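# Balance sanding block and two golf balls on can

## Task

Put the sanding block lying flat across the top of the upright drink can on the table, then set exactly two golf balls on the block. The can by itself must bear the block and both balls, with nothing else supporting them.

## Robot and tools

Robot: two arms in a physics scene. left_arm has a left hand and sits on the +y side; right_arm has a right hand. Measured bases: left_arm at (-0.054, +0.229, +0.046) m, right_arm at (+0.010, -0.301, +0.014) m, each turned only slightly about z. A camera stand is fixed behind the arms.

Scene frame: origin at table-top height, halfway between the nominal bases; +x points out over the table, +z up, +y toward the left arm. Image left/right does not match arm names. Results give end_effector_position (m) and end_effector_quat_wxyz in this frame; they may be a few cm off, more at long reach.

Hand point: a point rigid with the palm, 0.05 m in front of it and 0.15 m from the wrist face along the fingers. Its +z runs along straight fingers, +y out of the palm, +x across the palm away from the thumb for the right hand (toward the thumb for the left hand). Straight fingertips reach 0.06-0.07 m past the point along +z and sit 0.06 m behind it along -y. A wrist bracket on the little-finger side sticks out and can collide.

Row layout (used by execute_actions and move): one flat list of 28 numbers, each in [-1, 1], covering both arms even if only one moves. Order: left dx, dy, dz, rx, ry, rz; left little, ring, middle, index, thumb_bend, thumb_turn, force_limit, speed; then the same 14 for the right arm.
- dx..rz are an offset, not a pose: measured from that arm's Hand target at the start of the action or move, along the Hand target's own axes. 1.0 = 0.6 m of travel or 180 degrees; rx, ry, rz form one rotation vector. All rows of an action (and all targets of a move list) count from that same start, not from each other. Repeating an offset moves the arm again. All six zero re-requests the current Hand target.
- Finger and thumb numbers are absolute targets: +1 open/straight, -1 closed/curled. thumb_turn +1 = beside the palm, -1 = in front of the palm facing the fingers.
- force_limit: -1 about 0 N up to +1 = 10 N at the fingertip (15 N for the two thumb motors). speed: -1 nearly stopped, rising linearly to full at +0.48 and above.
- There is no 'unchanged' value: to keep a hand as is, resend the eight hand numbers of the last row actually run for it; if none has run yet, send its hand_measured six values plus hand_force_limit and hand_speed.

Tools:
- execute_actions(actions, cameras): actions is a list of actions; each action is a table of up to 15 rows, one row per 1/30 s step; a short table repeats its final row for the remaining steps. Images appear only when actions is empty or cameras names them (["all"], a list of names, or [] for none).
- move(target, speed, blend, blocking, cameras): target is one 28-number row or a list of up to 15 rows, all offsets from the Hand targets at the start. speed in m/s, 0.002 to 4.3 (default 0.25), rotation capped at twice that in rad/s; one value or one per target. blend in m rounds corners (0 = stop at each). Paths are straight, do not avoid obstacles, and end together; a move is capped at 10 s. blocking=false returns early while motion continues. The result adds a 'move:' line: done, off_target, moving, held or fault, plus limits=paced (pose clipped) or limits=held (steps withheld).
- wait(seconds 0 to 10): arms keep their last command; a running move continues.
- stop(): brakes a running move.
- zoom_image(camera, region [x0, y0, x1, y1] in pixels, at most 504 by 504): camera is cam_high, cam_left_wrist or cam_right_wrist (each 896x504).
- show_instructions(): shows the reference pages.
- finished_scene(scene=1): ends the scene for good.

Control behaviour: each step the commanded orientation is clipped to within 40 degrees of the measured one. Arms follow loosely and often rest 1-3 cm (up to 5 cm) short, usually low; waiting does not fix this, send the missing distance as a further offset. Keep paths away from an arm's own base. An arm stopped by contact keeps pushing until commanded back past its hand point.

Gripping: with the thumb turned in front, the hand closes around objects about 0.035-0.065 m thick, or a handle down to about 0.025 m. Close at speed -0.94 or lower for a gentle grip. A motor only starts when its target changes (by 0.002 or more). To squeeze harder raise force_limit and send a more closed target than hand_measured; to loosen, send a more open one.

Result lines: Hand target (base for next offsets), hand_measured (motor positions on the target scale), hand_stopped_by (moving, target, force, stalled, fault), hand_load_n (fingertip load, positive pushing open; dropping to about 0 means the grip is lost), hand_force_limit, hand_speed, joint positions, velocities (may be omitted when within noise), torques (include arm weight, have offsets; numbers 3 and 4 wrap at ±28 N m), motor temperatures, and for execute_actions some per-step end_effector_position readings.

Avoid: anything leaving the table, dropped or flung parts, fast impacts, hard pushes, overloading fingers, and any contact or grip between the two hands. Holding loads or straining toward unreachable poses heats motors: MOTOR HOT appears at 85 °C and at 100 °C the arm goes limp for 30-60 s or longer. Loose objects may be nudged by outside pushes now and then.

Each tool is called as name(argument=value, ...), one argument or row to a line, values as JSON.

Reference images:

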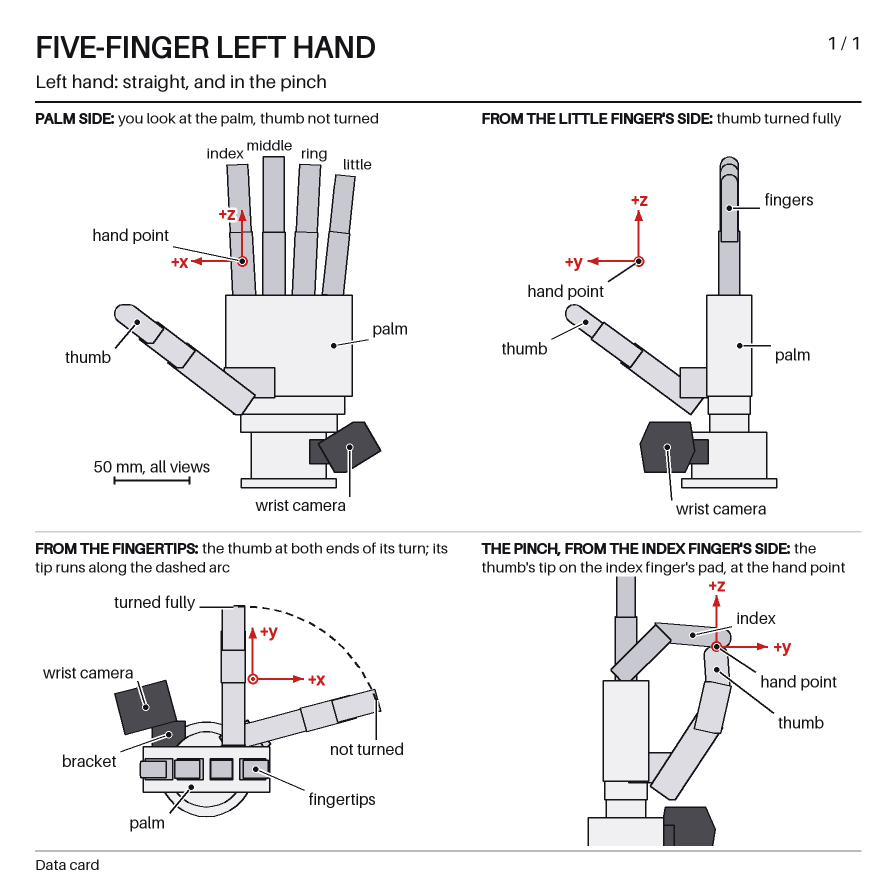

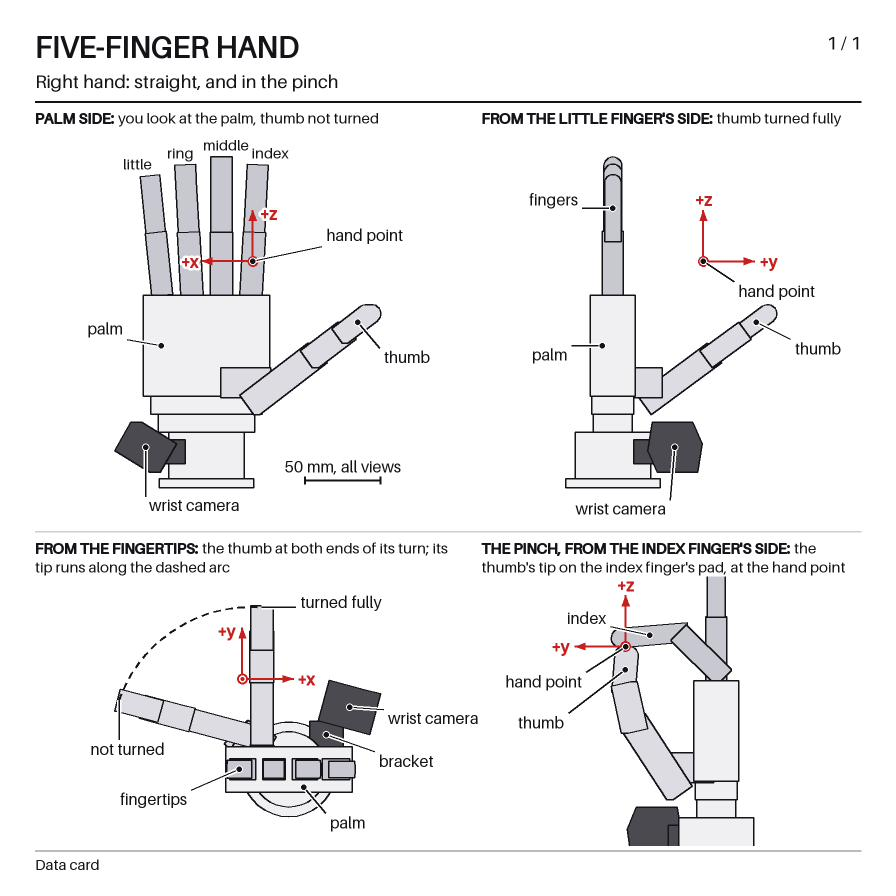

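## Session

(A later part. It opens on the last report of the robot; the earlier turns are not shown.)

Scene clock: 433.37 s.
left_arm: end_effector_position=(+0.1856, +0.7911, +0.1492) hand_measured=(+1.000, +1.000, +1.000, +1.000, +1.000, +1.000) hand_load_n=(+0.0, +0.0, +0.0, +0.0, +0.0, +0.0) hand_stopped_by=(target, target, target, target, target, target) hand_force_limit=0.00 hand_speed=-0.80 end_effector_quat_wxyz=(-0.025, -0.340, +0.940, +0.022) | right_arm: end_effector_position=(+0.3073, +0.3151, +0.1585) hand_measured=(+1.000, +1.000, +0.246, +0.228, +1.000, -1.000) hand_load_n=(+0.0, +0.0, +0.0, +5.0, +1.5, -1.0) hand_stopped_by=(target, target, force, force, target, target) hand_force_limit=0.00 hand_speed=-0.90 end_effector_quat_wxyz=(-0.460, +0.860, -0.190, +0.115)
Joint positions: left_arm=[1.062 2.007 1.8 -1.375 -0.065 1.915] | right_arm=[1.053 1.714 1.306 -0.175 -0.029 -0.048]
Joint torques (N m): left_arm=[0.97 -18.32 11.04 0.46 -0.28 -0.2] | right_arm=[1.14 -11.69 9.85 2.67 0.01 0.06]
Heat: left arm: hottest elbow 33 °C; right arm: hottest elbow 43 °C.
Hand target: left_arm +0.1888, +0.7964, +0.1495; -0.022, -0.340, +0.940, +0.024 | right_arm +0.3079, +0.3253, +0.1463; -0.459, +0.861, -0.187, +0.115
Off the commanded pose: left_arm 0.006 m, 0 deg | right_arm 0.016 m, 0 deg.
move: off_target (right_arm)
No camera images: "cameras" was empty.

move(
  target=[
    [0,0,0,0,0,0,1,1,1,1,1,1,0,-0.8,0.0075,-0.0027,-0.0198,0,0,0,1,1,0.2,0.2,1,-1,0,-0.9],
    [0,0,0,0,0,0,1,1,1,1,1,1,0,-0.8,0.0075,-0.0027,-0.0198,0,0,0,1,1,0.7,0.7,1,-1,0,-0.9],
  ],
  speed=0.05,
  cameras=["cam_high","cam_right_wrist"],
)

zoom_image(
  camera="cam_high",
  region=[560, 220, 660, 320],
)

Scene clock: 441.90 s.
left_arm: end_effector_position=(+0.1856, +0.7911, +0.1492) hand_measured=(+1.000, +1.000, +1.000, +1.000, +1.000, +1.000) hand_load_n=(+0.0, +0.0, +0.0, +0.0, +0.0, +0.0) hand_stopped_by=(target, target, target, target, target, target) hand_force_limit=0.00 hand_speed=-0.80 end_effector_quat_wxyz=(-0.025, -0.340, +0.940, +0.022) | right_arm: end_effector_position=(+0.3066, +0.3153, +0.1586) hand_measured=(+1.000, +1.000, +0.700, +0.700, +1.000, -1.000) hand_load_n=(+0.0, +0.0, +0.0, +0.0, +0.0, -0.5) hand_stopped_by=(target, target, target, target, target, target) hand_force_limit=0.00 hand_speed=-0.90 end_effector_quat_wxyz=(-0.460, +0.860, -0.189, +0.114)
Joint positions: left_arm=[1.062 2.007 1.8 -1.375 -0.065 1.915] | right_arm=[1.053 1.714 1.306 -0.175 -0.033 -0.048]
Joint torques (N m): left_arm=[0.44 -17.73 10.97 0.5 -0.25 -0.17] | right_arm=[1.2 -13.74 8.88 2.21 -0.12 0.02]
Heat: left arm: hottest elbow 33 °C; right arm: hottest elbow 43 °C.
Hand target: left_arm +0.1888, +0.7964, +0.1495; -0.022, -0.340, +0.940, +0.024 | right_arm +0.3079, +0.3153, +0.1543; -0.459, +0.861, -0.187, +0.115
Off the commanded pose: left_arm 0.006 m, 0 deg | right_arm 0.004 m, 0 deg.
move: done
Images, in order (width x height): cam_high 896x504, cam_right_wrist 896x504.

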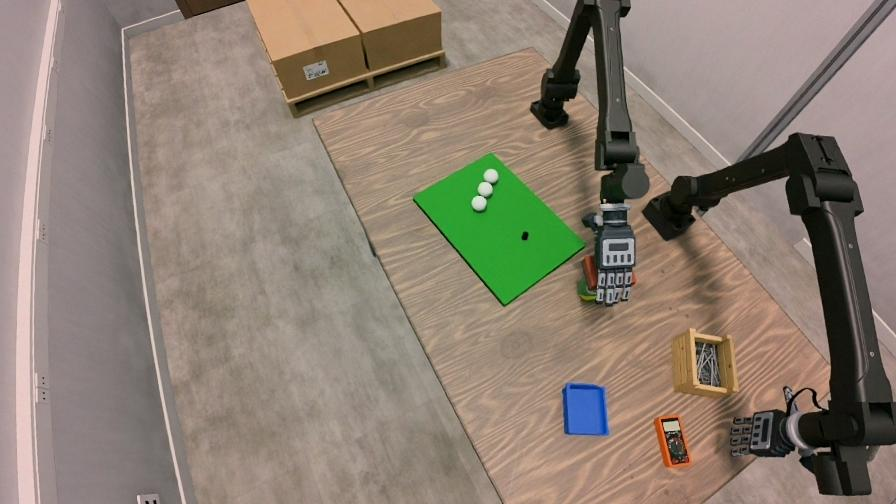

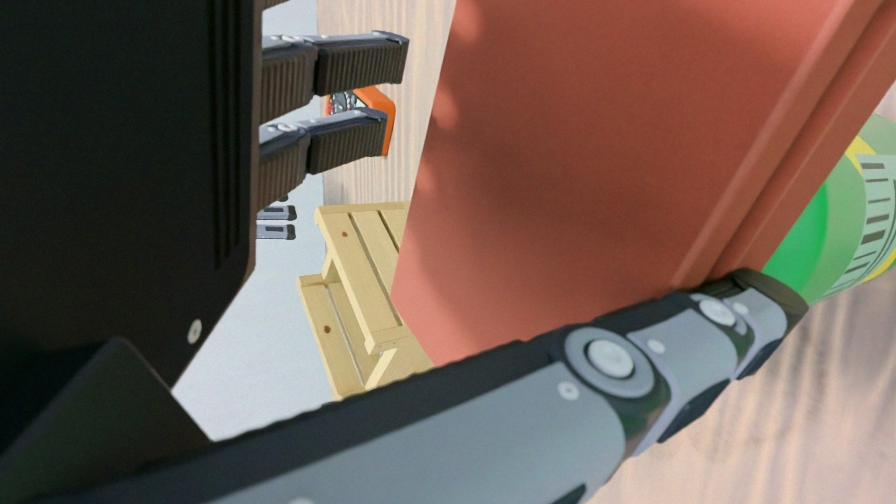

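Scaled by 5.040 from the camera's 896x504 image, which has a finer 1280x720 frame.

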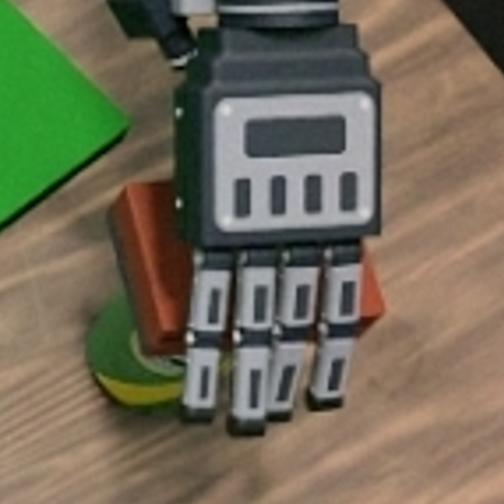

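move(
  target=[
    [0,0,0,0,0,0,1,1,1,1,1,1,0,-0.8,0,0.0028,-0.0282,0,0,0,1,1,0.7,0.7,1,-1,0,-0.9],
    [0,0,0,0,0,0,1,1,1,1,1,1,0,-0.8,0.0063,-0.1582,-0.1532,0,0,0,1,1,0.7,0.7,1,-1,0,-0.9],
  ],
  speed=[0.04,0.12],
  cameras=["cam_high","cam_right_wrist"],
)

zoom_image(
  camera="cam_high",
  region=[560, 220, 660, 320],
)

Scene clock: 449.63 s.
left_arm: end_effector_position=(+0.1856, +0.7911, +0.1492) hand_measured=(+1.000, +1.000, +1.000, +1.000, +1.000, +1.000) hand_load_n=(+0.0, +0.0, +0.0, +0.0, +0.0, +0.0) hand_stopped_by=(target, target, target, target, target, target) hand_force_limit=0.00 hand_speed=-0.80 end_effector_quat_wxyz=(-0.025, -0.340, +0.940, +0.022) | right_arm: end_effector_position=(+0.2892, +0.2838, +0.2535) hand_measured=(+1.000, +1.000, +0.700, +0.700, +1.000, -1.000) hand_load_n=(+0.0, +0.0, +0.0, +0.0, +0.0, +0.0) hand_stopped_by=(target, target, target, target, target, target) hand_force_limit=0.00 hand_speed=-0.90 end_effector_quat_wxyz=(-0.440, +0.871, -0.191, +0.107)
Joint positions: left_arm=[1.062 2.007 1.8 -1.375 -0.065 1.915] | right_arm=[1.053 1.572 1.41 -0.469 -0.034 -0.048]
Joint torques (N m): left_arm=[0.38 -17.79 11.02 0.49 -0.24 -0.16] | right_arm=[0.67 -13.22 13.52 1.35 -0.16 0.01]
Heat: left arm: hottest elbow 33 °C; right arm: hottest elbow 43 °C.
Hand target: left_arm +0.1888, +0.7964, +0.1495; -0.022, -0.340, +0.940, +0.024 | right_arm +0.2978, +0.2933, +0.2841; -0.459, +0.861, -0.187, +0.115
Off the commanded pose: left_arm 0.006 m, 0 deg | right_arm 0.033 m, 3 deg.
move: off_target (right_arm)
Images, in order (width x height): cam_high 896x504, cam_right_wrist 896x504.

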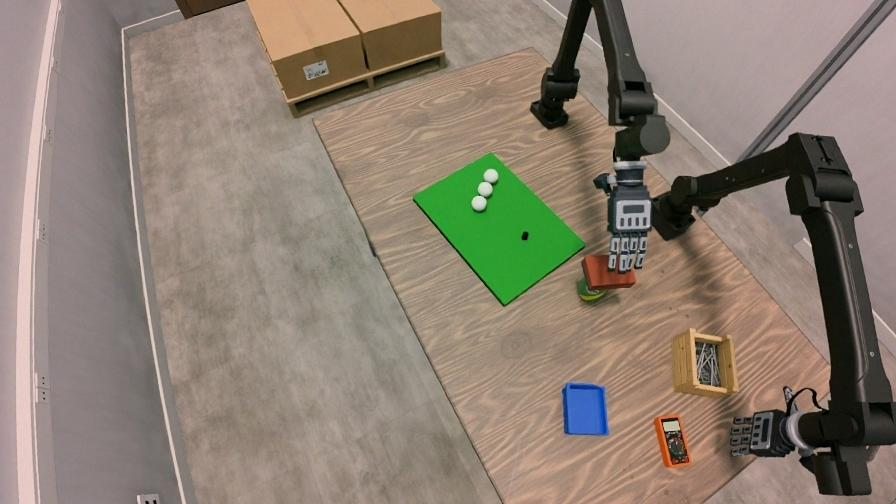

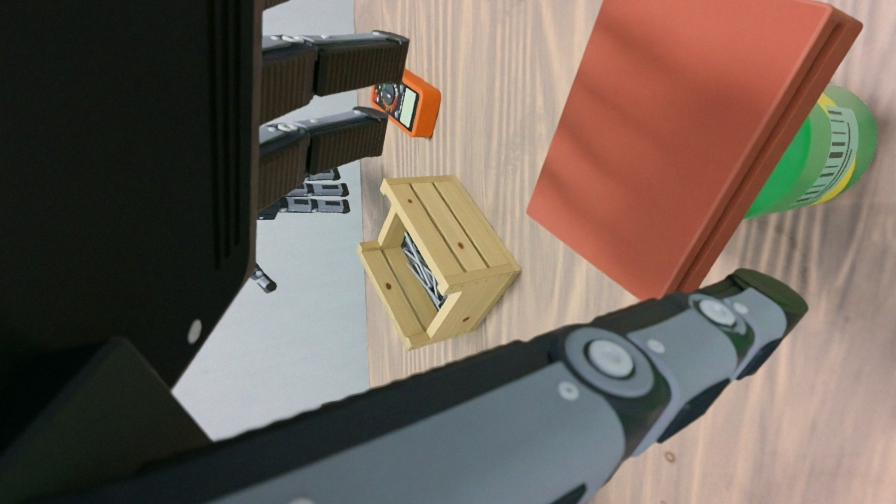

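Scaled by 5.040 from the camera's 896x504 image, which has a finer 1280x720 frame.

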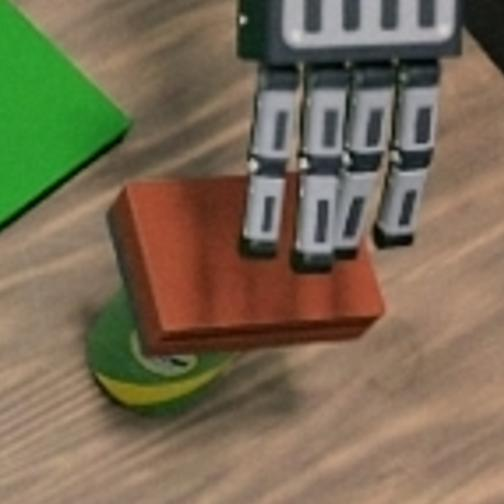

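move(
  target=[
    [0,0,0,0,0,0,1,1,1,1,1,1,0,-0.8,0.4243,0.4333,-0.44,-0.0211,0.4262,0.3086,1,1,0.7,0.7,1,-1,0,-0.9],
    [0,0,0,0,0,0,1,1,1,1,1,1,0,-0.8,0.42,0.5722,-0.3478,-0.0211,0.4262,0.3086,1,1,0.7,0.7,1,-1,0,-0.9],
  ],
  speed=[0.3,0.15],
  blend=[0.03,0],
  cameras=["cam_high","cam_right_wrist"],
)

zoom_image(
  camera="cam_high",
  region=[440, 130, 540, 230],
)

Scene clock: 495.13 s.
left_arm: end_effector_position=(+0.1856, +0.7911, +0.1492) hand_measured=(+1.000, +1.000, +1.000, +1.000, +1.000, +1.000) hand_load_n=(+0.0, +0.0, +0.0, +0.0, +0.0, +0.0) hand_stopped_by=(target, target, target, target, target, target) hand_force_limit=0.00 hand_speed=-0.80 end_effector_quat_wxyz=(-0.025, -0.340, +0.940, +0.022) | right_arm: end_effector_position=(+0.3714, -0.1436, +0.1241) hand_measured=(+1.000, +1.000, +0.700, +0.700, +1.000, -1.000) hand_load_n=(+0.0, +0.0, -0.5, +0.0, +0.0, +0.0) hand_stopped_by=(target, target, target, target, target, target) hand_force_limit=0.00 hand_speed=-0.90 end_effector_quat_wxyz=(+0.224, -0.452, +0.772, -0.387)
Joint positions: left_arm=[1.062 2.007 1.8 -1.375 -0.065 1.915] | right_arm=[0.644 1.148 0.708 -0.66 0.832 0.962]
Joint torques (N m): left_arm=[0.62 -17.85 10.89 0.39 -0.22 -0.14] | right_arm=[0.5 -5.3 8.06 1.8 0.41 0.14]
Heat: left arm: hottest elbow 34 °C; right arm: hottest elbow 43 °C.
Hand target: left_arm +0.1888, +0.7964, +0.1495; -0.022, -0.340, +0.940, +0.024 | right_arm +0.3745, -0.1451, +0.1199; +0.224, -0.447, +0.774, -0.387
Off the commanded pose: left_arm 0.006 m, 0 deg | right_arm 0.005 m, 1 deg.
move: done
Images, in order (width x height): cam_high 896x504, cam_right_wrist 896x504.

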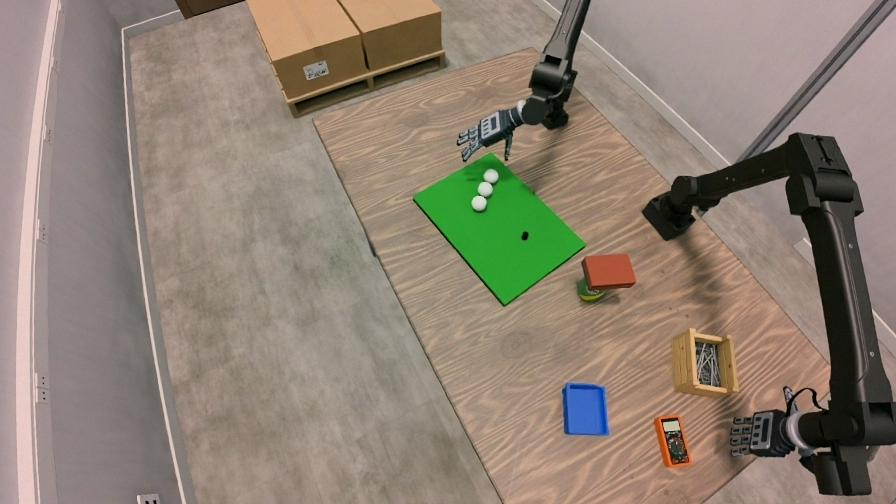

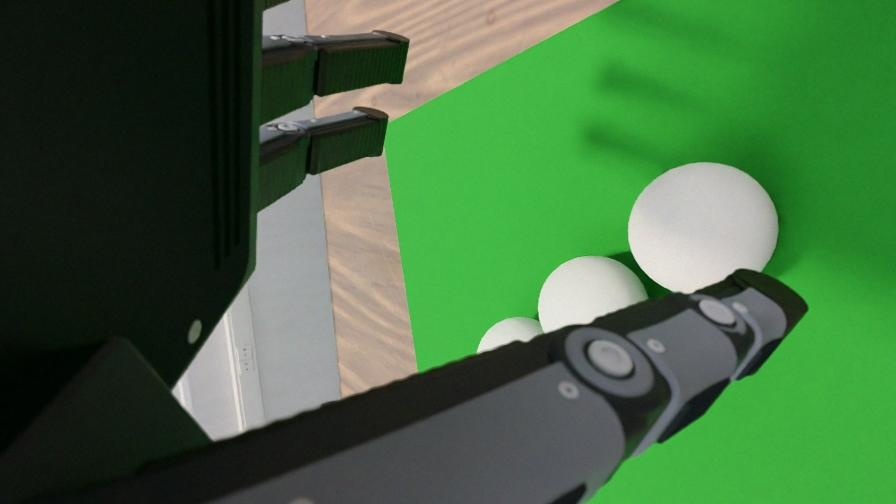

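Scaled by 5.040 from the camera's 896x504 image, which has a finer 1280x720 frame.

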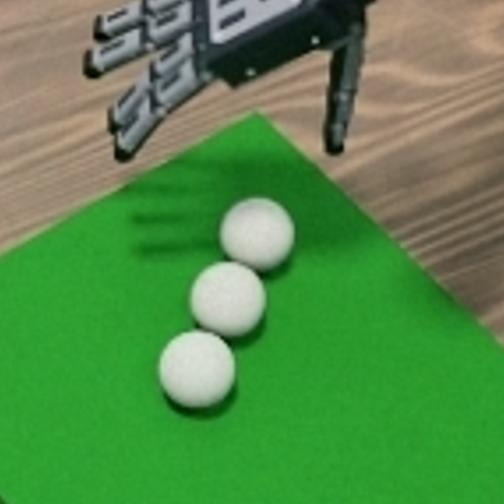

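move(
  target=[0,0,0,0,0,0,1,1,1,1,1,1,0,-0.8,0.06,0.058,0.0477,0,0,0,1,1,0.7,0.7,1,-1,0,-0.9],
  speed=0.1,
  cameras=["cam_high","cam_right_wrist"],
)

zoom_image(
  camera="cam_high",
  region=[440, 130, 540, 230],
)

Scene clock: 503.93 s.
left_arm: end_effector_position=(+0.1856, +0.7911, +0.1492) hand_measured=(+1.000, +1.000, +1.000, +1.000, +1.000, +1.000) hand_load_n=(+0.0, +0.0, +0.0, +0.0, +0.0, +0.0) hand_stopped_by=(target, target, target, target, target, target) hand_force_limit=0.00 hand_speed=-0.80 end_effector_quat_wxyz=(-0.025, -0.340, +0.940, +0.022) | right_arm: end_effector_position=(+0.3567, -0.1753, +0.0729) hand_measured=(+1.000, +1.000, +0.700, +0.700, +1.000, -1.000) hand_load_n=(-0.5, +0.0, +0.0, +0.0, +0.0, +0.0) hand_stopped_by=(target, target, target, target, target, target) hand_force_limit=0.00 hand_speed=-0.90 end_effector_quat_wxyz=(+0.219, -0.449, +0.775, -0.387)
Joint positions: left_arm=[1.062 2.007 1.8 -1.375 -0.065 1.915] | right_arm=[0.588 1.144 0.55 -0.473 0.808 0.908]
Joint torques (N m): left_arm=[0.44 -18.2 10.95 0.4 -0.25 -0.15] | right_arm=[0.38 -6.24 7.32 1.8 0.29 0.02]
Heat: left arm: hottest elbow 34 °C; right arm: hottest elbow 42 °C.
Hand target: left_arm +0.1888, +0.7964, +0.1495; -0.022, -0.340, +0.940, +0.024 | right_arm +0.3584, -0.1771, +0.0750; +0.224, -0.447, +0.774, -0.387
Off the commanded pose: left_arm 0.006 m, 0 deg | right_arm 0.003 m, 1 deg.
move: done
Images, in order (width x height): cam_high 896x504, cam_right_wrist 896x504.

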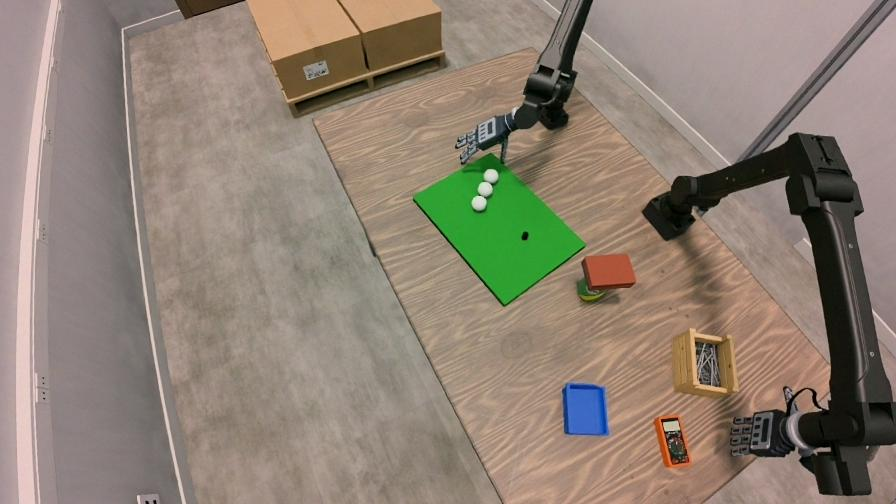

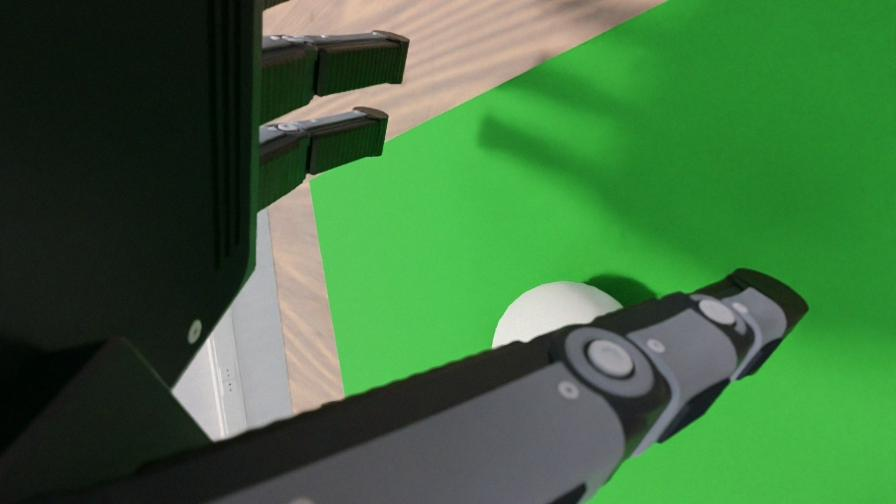

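Scaled by 5.040 from the camera's 896x504 image, which has a finer 1280x720 frame.

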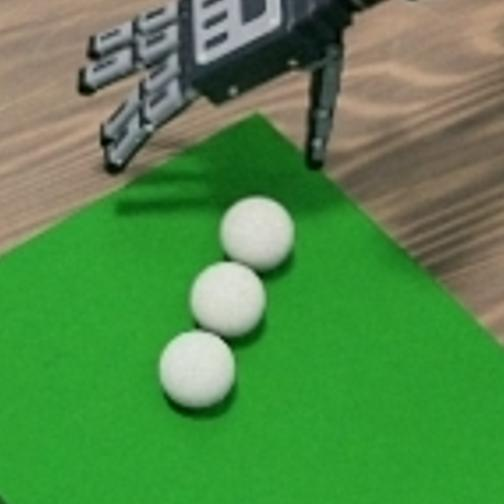

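move(
  target=[0,0,0,0,0,0,1,1,1,1,1,1,0,-0.8,-0.0333,0.005,-0.0067,0,0,0,1,1,0.7,0.7,1,-1,0,-0.9],
  speed=0.1,
  cameras=["cam_high","cam_right_wrist"],
)

zoom_image(
  camera="cam_high",
  region=[440, 130, 540, 230],
)

Scene clock: 518.83 s.
left_arm: end_effector_position=(+0.1856, +0.7911, +0.1492) hand_measured=(+1.000, +1.000, +1.000, +1.000, +1.000, +1.000) hand_load_n=(+0.0, +0.0, +0.0, +0.0, +0.0, +0.0) hand_stopped_by=(target, target, target, target, target, target) hand_force_limit=0.00 hand_speed=-0.80 end_effector_quat_wxyz=(-0.025, -0.340, +0.940, +0.022) | right_arm: end_effector_position=(+0.3526, -0.1686, +0.0640) hand_measured=(+1.000, +1.000, +0.700, +0.700, +1.000, -1.000) hand_load_n=(+0.0, +0.0, +0.0, +0.0, +0.0, +0.0) hand_stopped_by=(target, target, target, target, target, target) hand_force_limit=0.00 hand_speed=-0.90 end_effector_quat_wxyz=(+0.214, -0.453, +0.773, -0.389)
Joint positions: left_arm=[1.062 2.007 1.8 -1.375 -0.065 1.915] | right_arm=[0.618 1.175 0.55 -0.478 0.825 0.94]
Joint torques (N m): left_arm=[0.38 -17.96 11.03 0.39 -0.23 -0.13] | right_arm=[1.73 -4.78 10.3 0.83 0.43 0.18]
Heat: left arm: hottest elbow 34 °C; right arm: hottest elbow 41 °C.
Hand target: left_arm +0.1888, +0.7964, +0.1495; -0.022, -0.340, +0.940, +0.024 | right_arm +0.3640, -0.1574, +0.0750; +0.224, -0.447, +0.774, -0.387
Off the commanded pose: left_arm 0.006 m, 0 deg | right_arm 0.019 m, 1 deg.
move: off_target (right_arm)
Images, in order (width x height): cam_high 896x504, cam_right_wrist 896x504.

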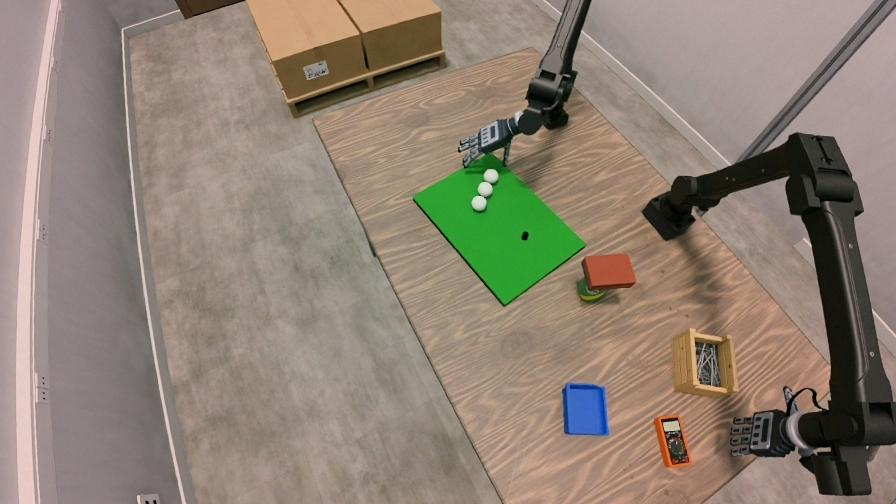

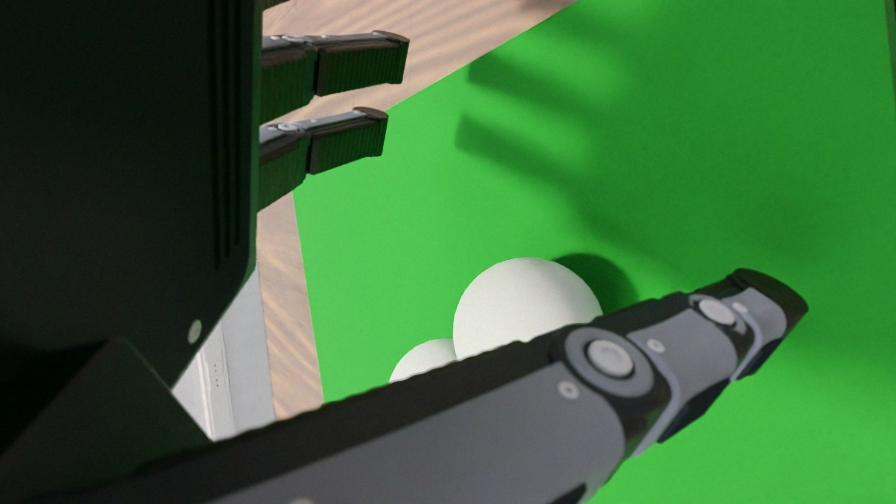

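Scaled by 5.040 from the camera's 896x504 image, which has a finer 1280x720 frame.

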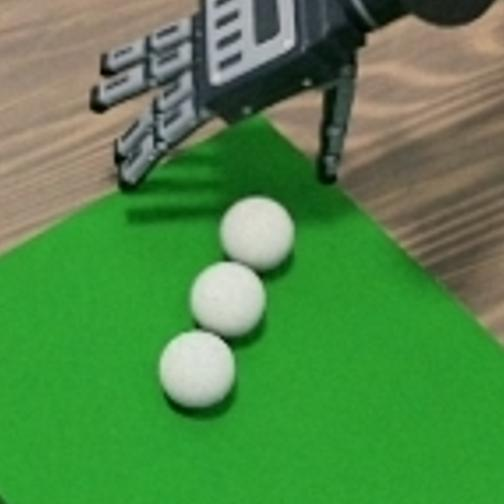

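move(
  target=[
    [0,0,0,0,0,0,1,1,1,1,1,1,0,-0.8,0,-0.06,-0.045,0,0,0,1,1,0.7,0.7,1,-1,0,-0.9],
    [0,0,0,0,0,0,1,1,1,1,1,1,0,-0.8,0,0.0133,0.01,0,0,0,1,1,0.7,0.7,1,-1,0,-0.9],
  ],
  speed=0.12,
  cameras=["cam_high","cam_right_wrist"],
)

zoom_image(
  camera="cam_high",
  region=[440, 130, 540, 230],
)

Scene clock: 529.97 s.
left_arm: end_effector_position=(+0.1856, +0.7911, +0.1492) hand_measured=(+1.000, +1.000, +1.000, +1.000, +1.000, +1.000) hand_load_n=(+0.0, +0.0, +0.0, +0.0, +0.0, +0.0) hand_stopped_by=(target, target, target, target, target, target) hand_force_limit=0.00 hand_speed=-0.80 end_effector_quat_wxyz=(-0.025, -0.340, +0.940, +0.022) | right_arm: end_effector_position=(+0.3631, -0.1607, +0.0685) hand_measured=(+1.000, +1.000, +0.700, +0.700, +1.000, -1.000) hand_load_n=(+0.0, +0.0, +0.0, +0.0, +0.0, +0.0) hand_stopped_by=(target, target, target, target, target, target) hand_force_limit=0.00 hand_speed=-0.90 end_effector_quat_wxyz=(+0.221, -0.448, +0.774, -0.388)
Joint positions: left_arm=[1.062 2.007 1.8 -1.375 -0.065 1.915] | right_arm=[0.618 1.199 0.577 -0.467 0.826 0.945]
Joint torques (N m): left_arm=[0.62 -17.9 11.03 0.51 -0.26 -0.14] | right_arm=[1.73 -5.19 7.35 1.66 0.42 0.15]
Heat: left arm: hottest elbow 34 °C; right arm: hottest elbow 41 °C.
Hand target: left_arm +0.1888, +0.7964, +0.1495; -0.022, -0.340, +0.940, +0.024 | right_arm +0.3639, -0.1575, +0.0649; +0.224, -0.447, +0.774, -0.387
Off the commanded pose: left_arm 0.006 m, 0 deg | right_arm 0.005 m, 0 deg.
move: done
Images, in order (width x height): cam_high 896x504, cam_right_wrist 896x504.

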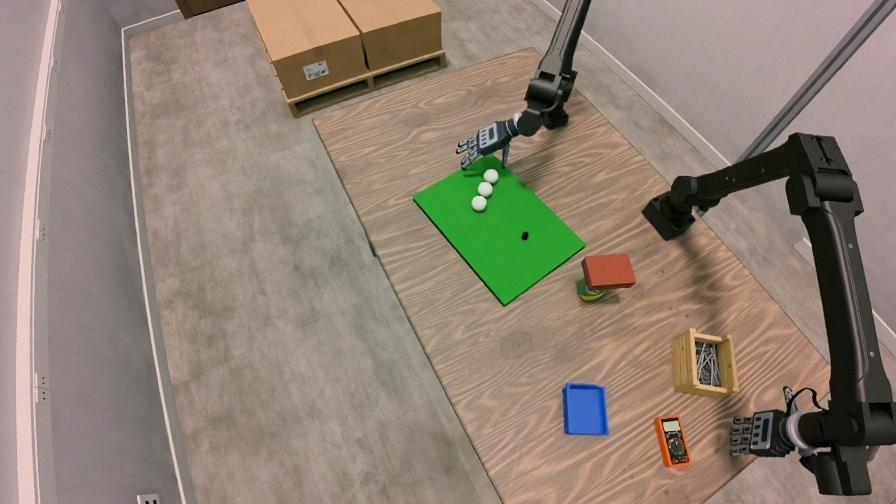

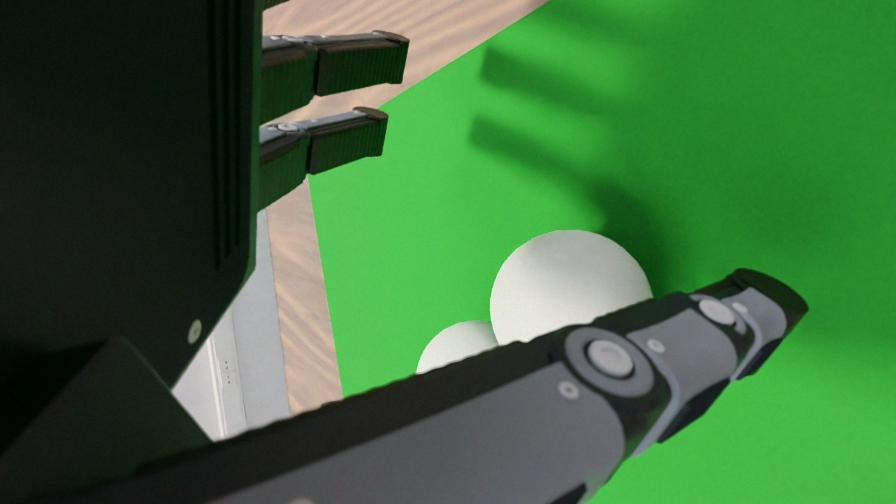

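Scaled by 5.040 from the camera's 896x504 image, which has a finer 1280x720 frame.

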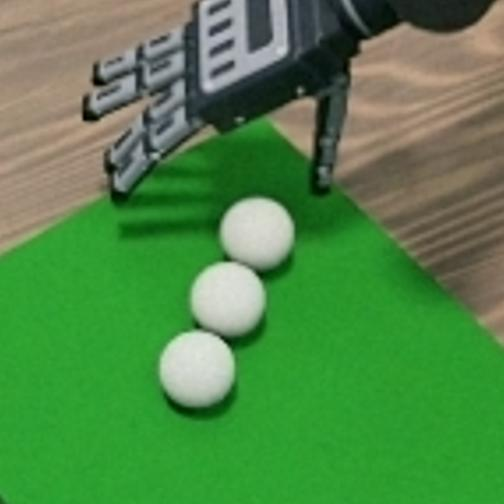

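move(
  target=[0,0,0,0,0,0,1,1,1,1,1,1,0,-0.8,0,0.0443,0.027,0,0,0,1,1,0.7,0.7,1,-1,0,-0.9],
  speed=0.08,
  cameras=["cam_high","cam_right_wrist"],
)

zoom_image(
  camera="cam_high",
  region=[440, 130, 540, 230],
)

Scene clock: 535.60 s.
left_arm: end_effector_position=(+0.1856, +0.7911, +0.1492) hand_measured=(+1.000, +1.000, +1.000, +1.000, +1.000, +1.000) hand_load_n=(+0.0, +0.0, +0.0, +0.0, +0.0, +0.0) hand_stopped_by=(target, target, target, target, target, target) hand_force_limit=0.00 hand_speed=-0.80 end_effector_quat_wxyz=(-0.025, -0.340, +0.940, +0.022) | right_arm: end_effector_position=(+0.3611, -0.1600, +0.0398) hand_measured=(+1.000, +1.000, +0.700, +0.700, +1.000, -1.000) hand_load_n=(+0.0, +0.0, +0.0, +0.0, +0.0, -3.5) hand_stopped_by=(target, target, target, target, target, target) hand_force_limit=0.00 hand_speed=-0.90 end_effector_quat_wxyz=(+0.219, -0.449, +0.773, -0.390)
Joint positions: left_arm=[1.062 2.007 1.8 -1.375 -0.065 1.915] | right_arm=[0.626 1.268 0.537 -0.367 0.832 0.953]
Joint torques (N m): left_arm=[0.44 -18.55 10.96 0.39 -0.26 -0.12] | right_arm=[1.85 -5.13 6.45 2.17 0.35 0.2]
Heat: left arm: hottest elbow 34 °C; right arm: hottest elbow 41 °C.
Hand target: left_arm +0.1888, +0.7964, +0.1495; -0.022, -0.340, +0.940, +0.024 | right_arm +0.3613, -0.1560, +0.0339; +0.224, -0.447, +0.774, -0.387
Off the commanded pose: left_arm 0.006 m, 0 deg | right_arm 0.007 m, 1 deg.
move: done
Images, in order (width x height): cam_high 896x504, cam_right_wrist 896x504.

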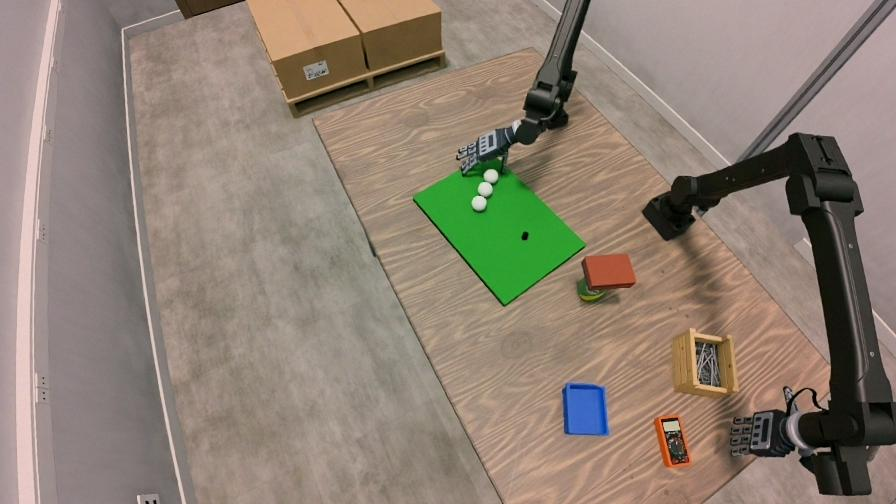

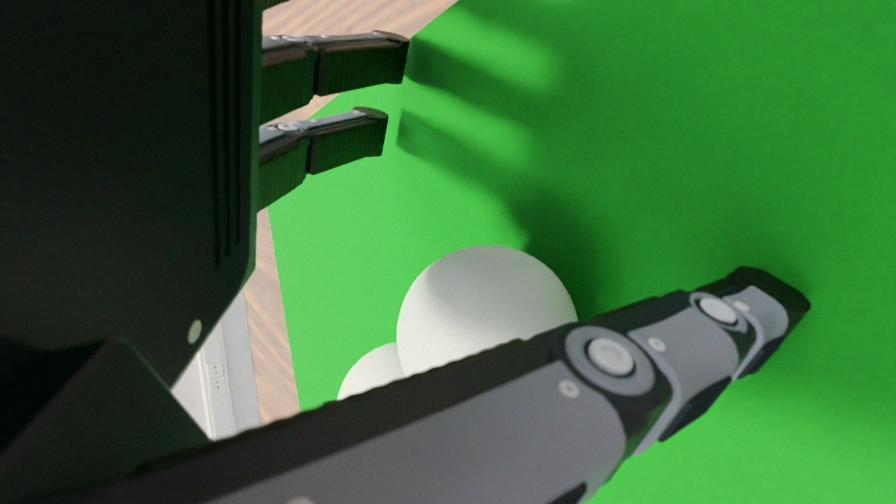

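Scaled by 5.040 from the camera's 896x504 image, which has a finer 1280x720 frame.

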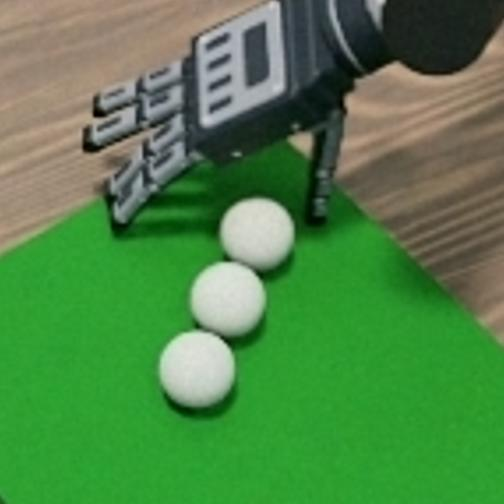

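zoom_image(
  camera="cam_high",
  region=[455, 145, 515, 195],
)

zoom_image(
  camera="cam_right_wrist",
  region=[300, 0, 850, 504],
)

Scaled by 8.400 from the camera's 896x504 image, which has a finer 1280x720 frame.

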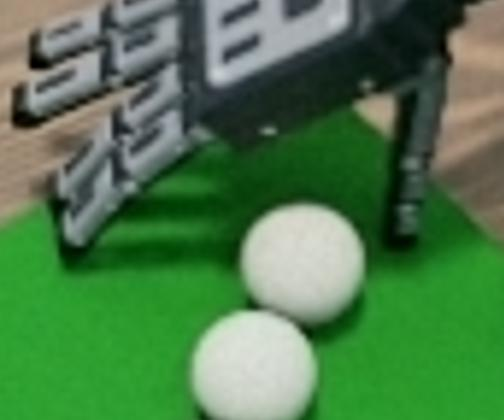

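Region (300, 0, 850, 504) is 550x504 pixels. A region can be at most 504 by 504 pixels.

move(
  target=[
    [0,0,0,0,0,0,1,1,1,1,1,1,0,-0.8,0,-0.0467,-0.035,0,0,0,1,1,0.7,0.7,1,-1,0,-0.9],
    [0,0,0,0,0,0,1,1,1,1,1,1,0,-0.8,-0.0417,-0.0467,-0.035,0,0,0,1,1,0.7,0.7,1,-1,0,-0.9],
    [0,0,0,0,0,0,1,1,1,1,1,1,0,-0.8,-0.0417,-0.0093,-0.007,0,0,0,1,1,0.7,0.7,1,-1,0,-0.9],
  ],
  speed=0.1,
  cameras=["cam_high","cam_right_wrist"],
)

zoom_image(
  camera="cam_high",
  region=[455, 145, 515, 195],
)

Scene clock: 586.27 s.
left_arm: end_effector_position=(+0.1856, +0.7911, +0.1492) hand_measured=(+1.000, +1.000, +1.000, +1.000, +1.000, +1.000) hand_load_n=(+0.0, +0.0, +0.0, +0.0, +0.0, +0.0) hand_stopped_by=(target, target, target, target, target, target) hand_force_limit=0.00 hand_speed=-0.80 end_effector_quat_wxyz=(-0.025, -0.340, +0.940, +0.022) | right_arm: end_effector_position=(+0.3699, -0.1398, +0.0418) hand_measured=(+1.000, +1.000, +0.700, +0.700, +1.000, -1.000) hand_load_n=(+0.0, +0.0, +0.0, +0.0, +0.0, +0.0) hand_stopped_by=(target, target, target, target, target, target) hand_force_limit=0.00 hand_speed=-0.90 end_effector_quat_wxyz=(+0.218, -0.451, +0.773, -0.389)
Joint positions: left_arm=[1.062 2.007 1.8 -1.375 -0.065 1.915] | right_arm=[0.659 1.322 0.597 -0.41 0.843 0.996]
Joint torques (N m): left_arm=[0.85 -18.2 11.04 0.42 -0.24 -0.17] | right_arm=[1.67 -5.95 7.5 1.59 0.45 0.19]
Motor temperatures (°C): left_arm=[24 30 34 24 25 24] | right_arm=[26 27 39 25 25 24]
Heat: left arm: hottest elbow 34 °C; right arm: hottest elbow 39 °C.
Hand target: left_arm +0.1888, +0.7964, +0.1495; -0.022, -0.340, +0.940, +0.024 | right_arm +0.3739, -0.1342, +0.0410; +0.224, -0.447, +0.774, -0.387
Off the commanded pose: left_arm 0.006 m, 0 deg | right_arm 0.007 m, 1 deg.
move: done
Images, in order (width x height): cam_high 896x504, cam_right_wrist 896x504.

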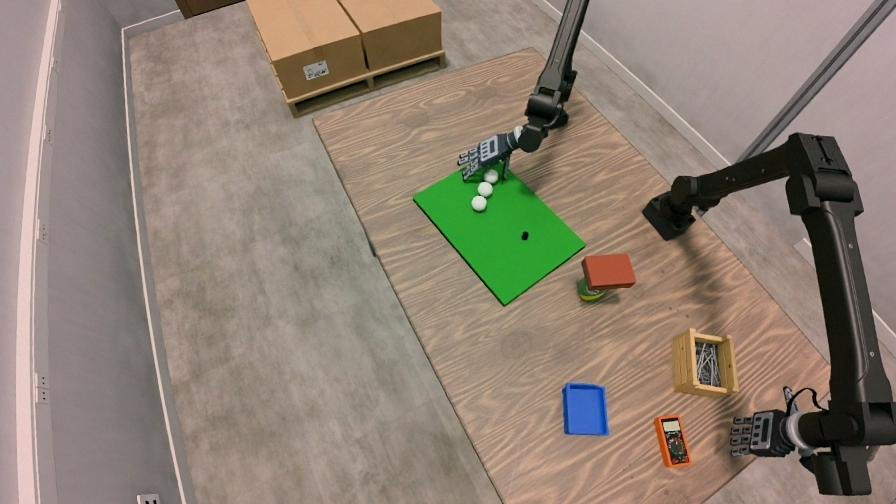

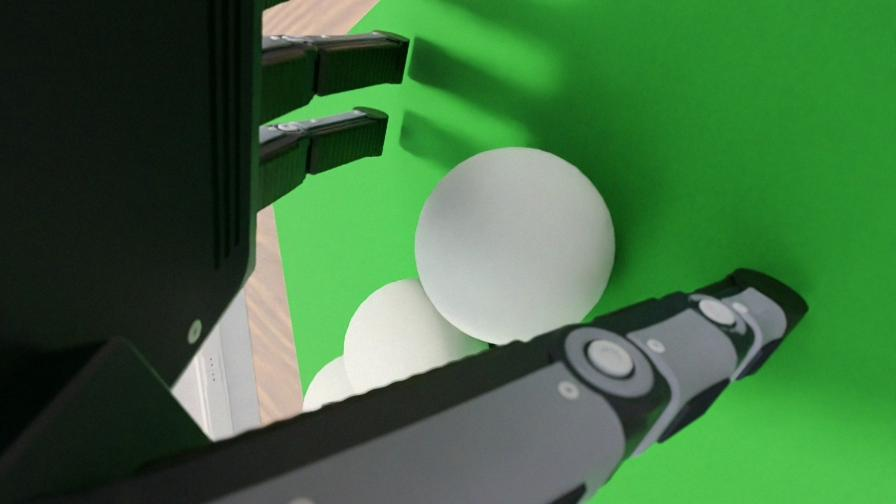

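Scaled by 8.400 from the camera's 896x504 image, which has a finer 1280x720 frame.

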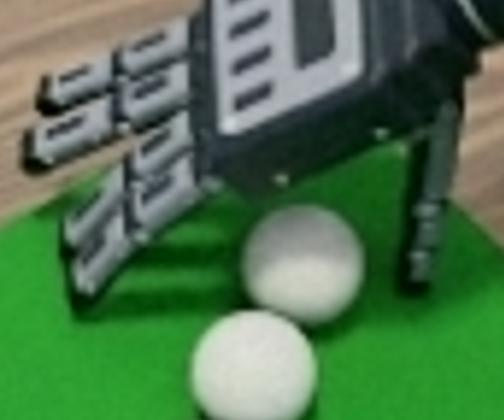

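move(
  target=[0,0,0,0,0,0,1,1,1,1,1,1,0,-0.8,0,0,0,0,0,0,1,1,-0.5,-0.5,1,-1,-0.4,-0.9],
  speed=0.1,
  cameras=["cam_high","cam_right_wrist"],
)

zoom_image(
  camera="cam_high",
  region=[455, 145, 515, 195],
)

Scene clock: 597.53 s.
left_arm: end_effector_position=(+0.1856, +0.7911, +0.1492) hand_measured=(+1.000, +1.000, +1.000, +1.000, +1.000, +1.000) hand_load_n=(-0.5, +0.0, +0.0, +0.0, +0.0, +0.0) hand_stopped_by=(target, target, target, target, target, target) hand_force_limit=0.00 hand_speed=-0.80 end_effector_quat_wxyz=(-0.025, -0.340, +0.940, +0.022) | right_arm: end_effector_position=(+0.3732, -0.1407, +0.0444) hand_measured=(+1.000, +1.000, +0.302, -0.258, +1.000, -1.000) hand_load_n=(+0.0, +0.0, +2.5, +2.5, +0.5, +0.0) hand_stopped_by=(target, target, force, force, target, target) hand_force_limit=-0.40 hand_speed=-0.90 end_effector_quat_wxyz=(+0.223, -0.445, +0.772, -0.395)
Joint positions: left_arm=[1.062 2.007 1.8 -1.375 -0.065 1.915] | right_arm=[0.659 1.322 0.597 -0.399 0.859 0.997]
Joint torques (N m): left_arm=[0.62 -18.14 10.85 0.47 -0.27 -0.14] | right_arm=[1.38 -6.07 7.5 1.36 -0.07 0.16]
Heat: left arm: hottest elbow 34 °C; right arm: hottest elbow 38 °C.
Hand target: left_arm +0.1888, +0.7964, +0.1495; -0.022, -0.340, +0.940, +0.024 | right_arm +0.3739, -0.1342, +0.0410; +0.224, -0.447, +0.774, -0.387
Off the commanded pose: left_arm 0.006 m, 0 deg | right_arm 0.007 m, 1 deg.
move: done
Images, in order (width x height): cam_high 896x504, cam_right_wrist 896x504.

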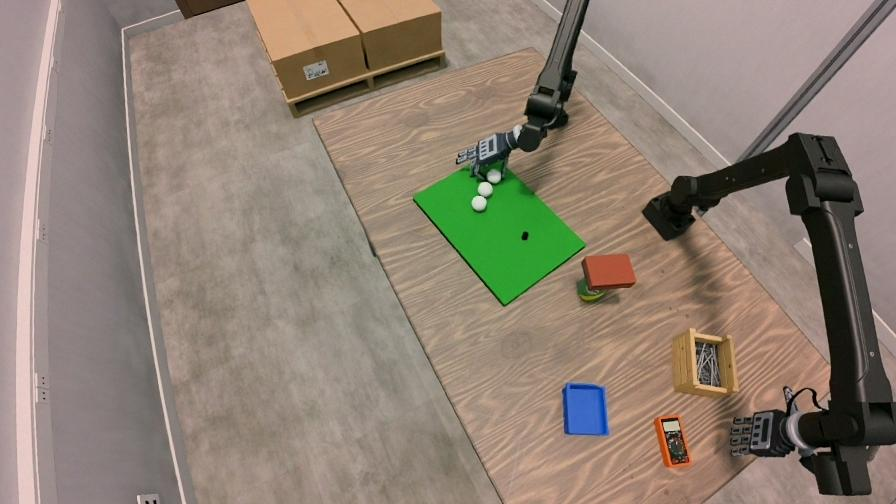

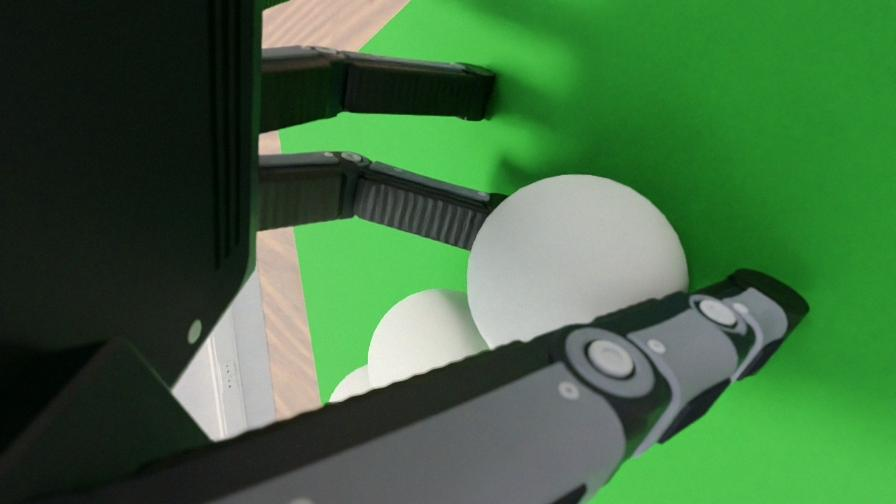

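Scaled by 8.400 from the camera's 896x504 image, which has a finer 1280x720 frame.

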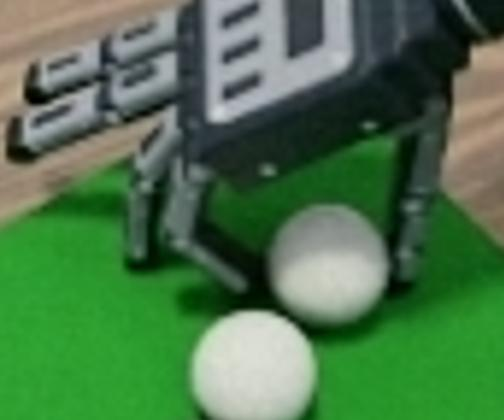

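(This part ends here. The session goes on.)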